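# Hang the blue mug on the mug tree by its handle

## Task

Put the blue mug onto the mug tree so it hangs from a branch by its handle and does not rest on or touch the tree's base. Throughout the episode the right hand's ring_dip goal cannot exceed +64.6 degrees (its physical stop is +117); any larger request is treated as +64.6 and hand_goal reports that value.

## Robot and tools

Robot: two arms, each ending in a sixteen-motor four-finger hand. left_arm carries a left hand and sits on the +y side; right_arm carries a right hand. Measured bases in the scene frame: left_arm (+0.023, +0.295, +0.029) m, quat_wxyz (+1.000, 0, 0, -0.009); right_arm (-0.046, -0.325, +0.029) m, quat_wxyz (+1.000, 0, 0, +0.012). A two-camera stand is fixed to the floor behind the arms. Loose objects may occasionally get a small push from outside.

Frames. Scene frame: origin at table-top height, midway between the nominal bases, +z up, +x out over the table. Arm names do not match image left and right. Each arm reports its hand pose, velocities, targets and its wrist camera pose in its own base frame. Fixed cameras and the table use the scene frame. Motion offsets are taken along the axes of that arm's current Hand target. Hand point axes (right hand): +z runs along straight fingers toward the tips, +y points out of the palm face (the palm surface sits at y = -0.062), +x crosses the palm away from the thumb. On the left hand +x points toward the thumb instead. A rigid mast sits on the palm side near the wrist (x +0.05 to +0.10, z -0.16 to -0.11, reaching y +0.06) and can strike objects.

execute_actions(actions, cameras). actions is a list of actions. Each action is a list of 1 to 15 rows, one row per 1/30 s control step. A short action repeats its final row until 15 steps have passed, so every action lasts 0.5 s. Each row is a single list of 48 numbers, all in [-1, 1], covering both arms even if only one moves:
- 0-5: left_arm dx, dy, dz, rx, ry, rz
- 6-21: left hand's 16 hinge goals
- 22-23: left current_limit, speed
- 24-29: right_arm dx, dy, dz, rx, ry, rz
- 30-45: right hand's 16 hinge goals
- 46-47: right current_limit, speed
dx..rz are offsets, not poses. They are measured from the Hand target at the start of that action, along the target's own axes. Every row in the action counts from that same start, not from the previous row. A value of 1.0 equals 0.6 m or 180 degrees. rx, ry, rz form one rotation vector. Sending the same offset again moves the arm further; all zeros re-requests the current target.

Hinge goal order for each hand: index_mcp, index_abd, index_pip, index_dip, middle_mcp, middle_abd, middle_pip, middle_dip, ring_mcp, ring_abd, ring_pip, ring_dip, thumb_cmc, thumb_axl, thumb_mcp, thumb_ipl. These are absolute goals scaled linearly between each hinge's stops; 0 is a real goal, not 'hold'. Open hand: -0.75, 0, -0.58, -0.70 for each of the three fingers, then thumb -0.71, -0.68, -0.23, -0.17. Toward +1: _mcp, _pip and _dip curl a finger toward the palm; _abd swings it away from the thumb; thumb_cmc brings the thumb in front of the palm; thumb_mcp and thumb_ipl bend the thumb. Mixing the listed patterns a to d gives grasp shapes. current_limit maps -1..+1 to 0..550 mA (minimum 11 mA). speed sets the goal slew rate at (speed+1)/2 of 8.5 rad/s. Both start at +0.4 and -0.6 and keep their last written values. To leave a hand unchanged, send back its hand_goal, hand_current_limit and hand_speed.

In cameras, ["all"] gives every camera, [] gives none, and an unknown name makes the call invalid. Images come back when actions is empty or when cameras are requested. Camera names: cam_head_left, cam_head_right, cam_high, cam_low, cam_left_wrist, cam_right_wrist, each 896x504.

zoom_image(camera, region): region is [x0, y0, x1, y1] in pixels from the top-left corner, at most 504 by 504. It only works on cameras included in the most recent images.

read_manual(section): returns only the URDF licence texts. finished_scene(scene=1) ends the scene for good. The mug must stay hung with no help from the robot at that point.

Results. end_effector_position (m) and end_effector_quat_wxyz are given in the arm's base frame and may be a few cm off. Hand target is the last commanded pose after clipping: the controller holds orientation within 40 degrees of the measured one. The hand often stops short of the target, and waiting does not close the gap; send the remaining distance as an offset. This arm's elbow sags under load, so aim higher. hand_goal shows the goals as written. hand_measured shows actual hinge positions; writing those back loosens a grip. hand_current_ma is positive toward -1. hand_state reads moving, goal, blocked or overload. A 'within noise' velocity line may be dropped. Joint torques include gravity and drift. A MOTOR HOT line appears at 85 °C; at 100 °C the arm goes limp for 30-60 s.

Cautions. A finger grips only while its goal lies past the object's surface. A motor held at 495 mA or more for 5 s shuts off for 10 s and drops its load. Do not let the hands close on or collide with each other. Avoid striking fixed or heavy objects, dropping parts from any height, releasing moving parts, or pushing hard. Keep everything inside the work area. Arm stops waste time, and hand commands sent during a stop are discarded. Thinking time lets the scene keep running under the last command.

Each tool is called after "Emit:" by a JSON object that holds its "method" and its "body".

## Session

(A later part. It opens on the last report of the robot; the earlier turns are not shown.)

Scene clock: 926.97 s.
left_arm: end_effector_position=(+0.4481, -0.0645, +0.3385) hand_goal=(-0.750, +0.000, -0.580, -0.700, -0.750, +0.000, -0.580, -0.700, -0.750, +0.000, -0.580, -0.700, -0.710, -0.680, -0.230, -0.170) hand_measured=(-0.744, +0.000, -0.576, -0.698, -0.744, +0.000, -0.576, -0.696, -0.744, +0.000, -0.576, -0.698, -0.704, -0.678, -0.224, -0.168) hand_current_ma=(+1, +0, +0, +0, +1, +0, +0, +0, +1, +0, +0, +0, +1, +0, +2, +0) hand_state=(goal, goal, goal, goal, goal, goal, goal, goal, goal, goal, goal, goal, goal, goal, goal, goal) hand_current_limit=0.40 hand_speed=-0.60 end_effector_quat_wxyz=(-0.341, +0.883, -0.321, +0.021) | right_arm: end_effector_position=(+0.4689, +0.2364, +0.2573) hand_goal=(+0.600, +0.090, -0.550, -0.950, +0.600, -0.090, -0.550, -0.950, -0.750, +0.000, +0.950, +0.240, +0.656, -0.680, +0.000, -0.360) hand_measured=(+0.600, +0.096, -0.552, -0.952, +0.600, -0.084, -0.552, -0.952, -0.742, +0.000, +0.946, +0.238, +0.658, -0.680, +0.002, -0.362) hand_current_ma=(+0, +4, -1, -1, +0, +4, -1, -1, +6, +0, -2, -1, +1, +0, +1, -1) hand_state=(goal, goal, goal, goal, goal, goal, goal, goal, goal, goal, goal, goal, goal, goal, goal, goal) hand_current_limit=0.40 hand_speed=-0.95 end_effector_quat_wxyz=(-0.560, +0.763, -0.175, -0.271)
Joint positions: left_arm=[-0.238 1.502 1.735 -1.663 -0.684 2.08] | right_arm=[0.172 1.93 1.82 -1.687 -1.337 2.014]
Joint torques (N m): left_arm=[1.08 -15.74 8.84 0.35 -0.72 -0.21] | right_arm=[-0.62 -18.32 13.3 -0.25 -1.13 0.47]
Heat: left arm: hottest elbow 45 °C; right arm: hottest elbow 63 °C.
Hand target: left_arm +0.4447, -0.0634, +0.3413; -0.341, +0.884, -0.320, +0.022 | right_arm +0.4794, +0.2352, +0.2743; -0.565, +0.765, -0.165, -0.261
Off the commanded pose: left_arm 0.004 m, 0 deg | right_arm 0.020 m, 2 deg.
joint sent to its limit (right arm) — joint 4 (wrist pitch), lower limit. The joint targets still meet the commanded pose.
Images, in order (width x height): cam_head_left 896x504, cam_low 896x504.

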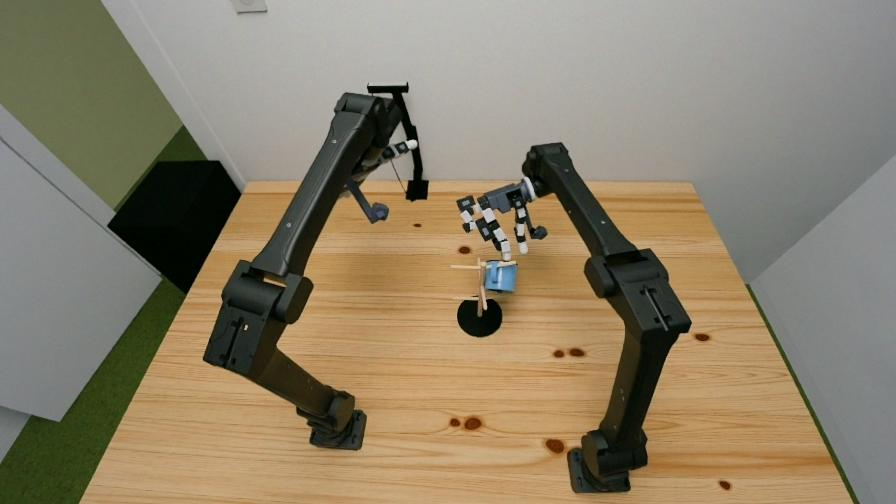

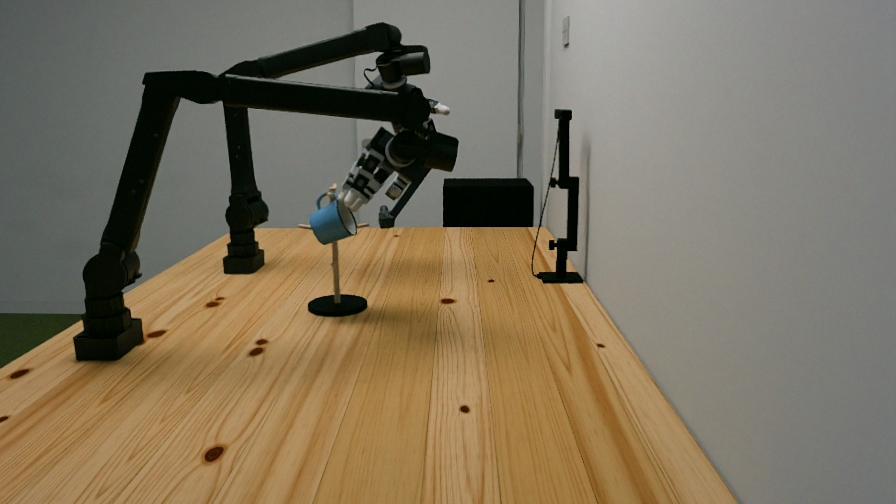

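Emit:
{"method": "execute_actions", "body": {"actions": [[[0,0,0,0,0,0,-0.75,0,-0.58,-0.7,-0.75,0,-0.58,-0.7,-0.75,0,-0.58,-0.7,-0.71,-0.68,-0.23,-0.17,0.4,-0.6,0.0034,-0.055,-0.0206,0,0,0,0.6,0.09,-0.55,-0.95,0.6,-0.09,-0.55,-0.95,-0.75,0,0.95,0.24,0.657,-0.68,0.0,-0.36,0.4,-0.8]],[[0,0,0,0,0,0,-0.75,0,-0.58,-0.7,-0.75,0,-0.58,-0.7,-0.75,0,-0.58,-0.7,-0.71,-0.68,-0.23,-0.17,0.4,-0.6,0.0068,-0.111,-0.0413,0,0,0,0.6,0.09,-0.55,-0.95,0.6,-0.09,-0.55,-0.95,-0.75,0,0.95,0.24,0.657,-0.68,0.0,-0.36,0.4,-0.8]],[[0,0,0,0,0,0,-0.75,0,-0.58,-0.7,-0.75,0,-0.58,-0.7,-0.75,0,-0.58,-0.7,-0.71,-0.68,-0.23,-0.17,0.4,-0.6,0.0068,-0.111,-0.0413,0,0,0,0.6,0.09,-0.55,-0.95,0.6,-0.09,-0.55,-0.95,-0.75,0,0.95,0.24,0.657,-0.68,0.0,-0.36,0.4,-0.8]]], "cameras": ["cam_low", "cam_head_left", "cam_head_right", "cam_high"]}}

Emit:
{"method": "zoom_image", "body": {"camera": "cam_low", "region": [280, 165, 400, 325]}}

Emit:
{"method": "zoom_image", "body": {"camera": "cam_head_left", "region": [440, 230, 540, 340]}}

Scene clock: 940.10 s.
left_arm: end_effector_position=(+0.4481, -0.0645, +0.3385) hand_goal=(-0.750, +0.000, -0.580, -0.700, -0.750, +0.000, -0.580, -0.700, -0.750, +0.000, -0.580, -0.700, -0.710, -0.680, -0.230, -0.170) hand_measured=(-0.744, +0.000, -0.576, -0.698, -0.744, +0.000, -0.576, -0.696, -0.744, +0.000, -0.576, -0.698, -0.704, -0.678, -0.224, -0.168) hand_current_ma=(+1, +0, +0, +0, +1, +0, +0, +0, +1, +0, +0, +0, +1, +0, +2, +0) hand_state=(goal, goal, goal, goal, goal, goal, goal, goal, goal, goal, goal, goal, goal, goal, goal, goal) hand_current_limit=0.40 hand_speed=-0.60 end_effector_quat_wxyz=(-0.341, +0.883, -0.321, +0.021) | right_arm: end_effector_position=(+0.5848, +0.2320, +0.3984) hand_goal=(+0.600, +0.090, -0.550, -0.950, +0.600, -0.090, -0.550, -0.950, -0.750, +0.000, +0.950, +0.240, +0.656, -0.680, +0.000, -0.360) hand_measured=(+0.600, +0.094, -0.552, -0.952, +0.600, -0.084, -0.552, -0.952, -0.742, +0.000, +0.946, +0.238, +0.660, -0.680, +0.002, -0.362) hand_current_ma=(+0, +3, -1, -1, +0, +3, -1, -1, +6, +0, -2, -1, +2, +0, +1, -1) hand_state=(goal, goal, goal, goal, goal, goal, goal, goal, goal, goal, goal, goal, goal, goal, goal, goal) hand_current_limit=0.40 hand_speed=-0.80 end_effector_quat_wxyz=(+0.673, -0.728, +0.061, +0.118)
Joint positions: left_arm=[-0.238 1.502 1.735 -1.663 -0.684 2.08] | right_arm=[0.107 2.1 2.461 -1.688 -1.502 2.072]
Joint torques (N m): left_arm=[1.08 -15.85 8.83 0.35 -0.72 -0.21] | right_arm=[-0.97 -19.66 13.52 0.32 -1.47 0.33]
Heat: left arm: hottest elbow 45 °C; right arm: hottest elbow 60 °C.
Hand target: left_arm +0.4447, -0.0634, +0.3413; -0.341, +0.884, -0.320, +0.022 | right_arm +0.5918, +0.2278, +0.4114; +0.565, -0.765, +0.165, +0.262
Off the commanded pose: left_arm 0.004 m, 0 deg | right_arm 0.016 m, 24 deg.
joint sent to its limit (right arm) — joint 4 (wrist pitch), lower limit; joint 6 (wrist roll), upper limit. The joint targets are off in orientation, not in position.
Images, in order (width x height): cam_head_left 896x504, cam_head_right 896x504, cam_high 896x504, cam_low 896x504.

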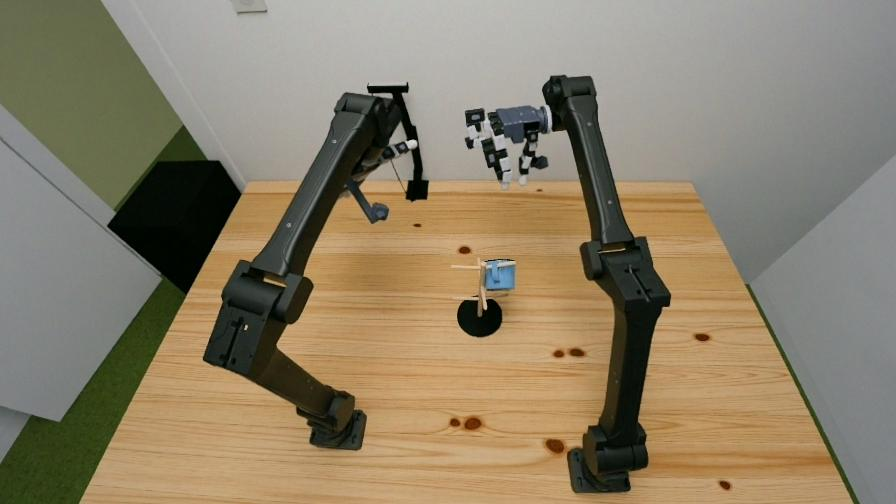

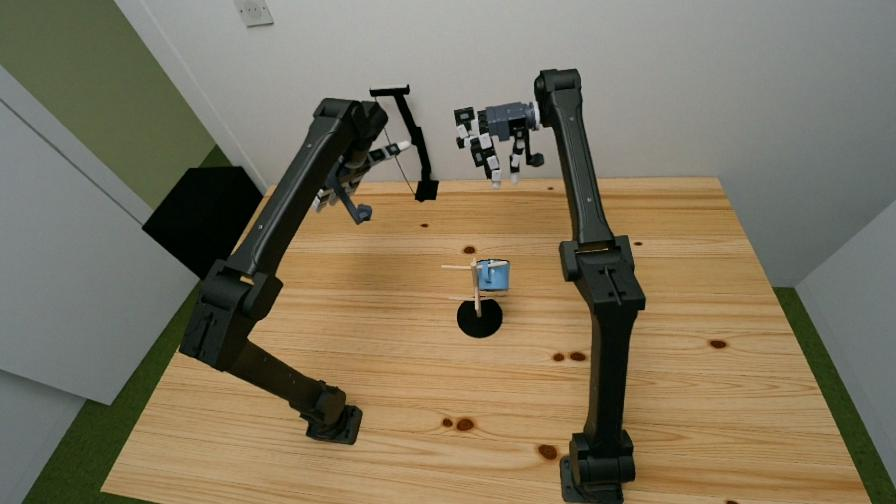

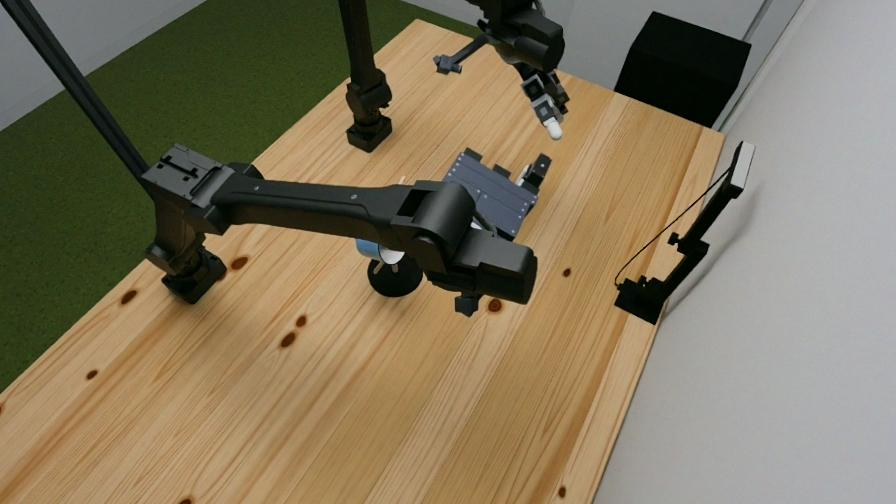

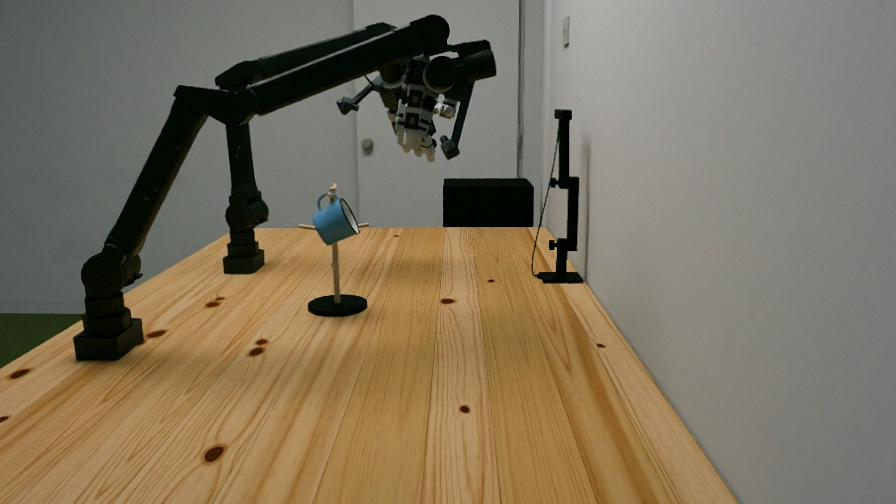

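Scaled by 3.150 from the camera's 896x504 image, which has a finer 1280x720 frame.

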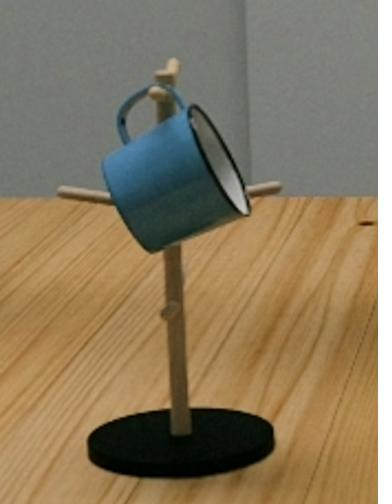

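Scaled by 4.582 from the camera's 896x504 image, which has a finer 1280x720 frame.

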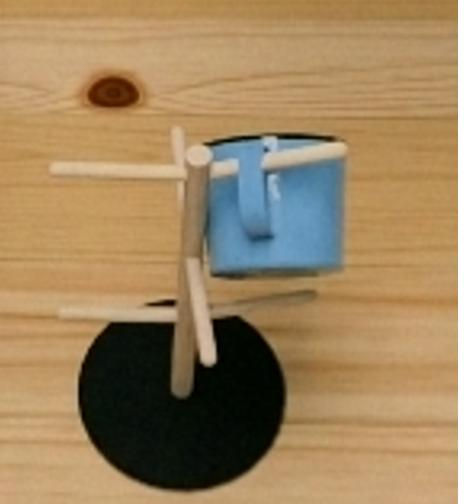

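Emit:
{"method": "finished_scene", "body": {}}

The scene is finished: the task was done.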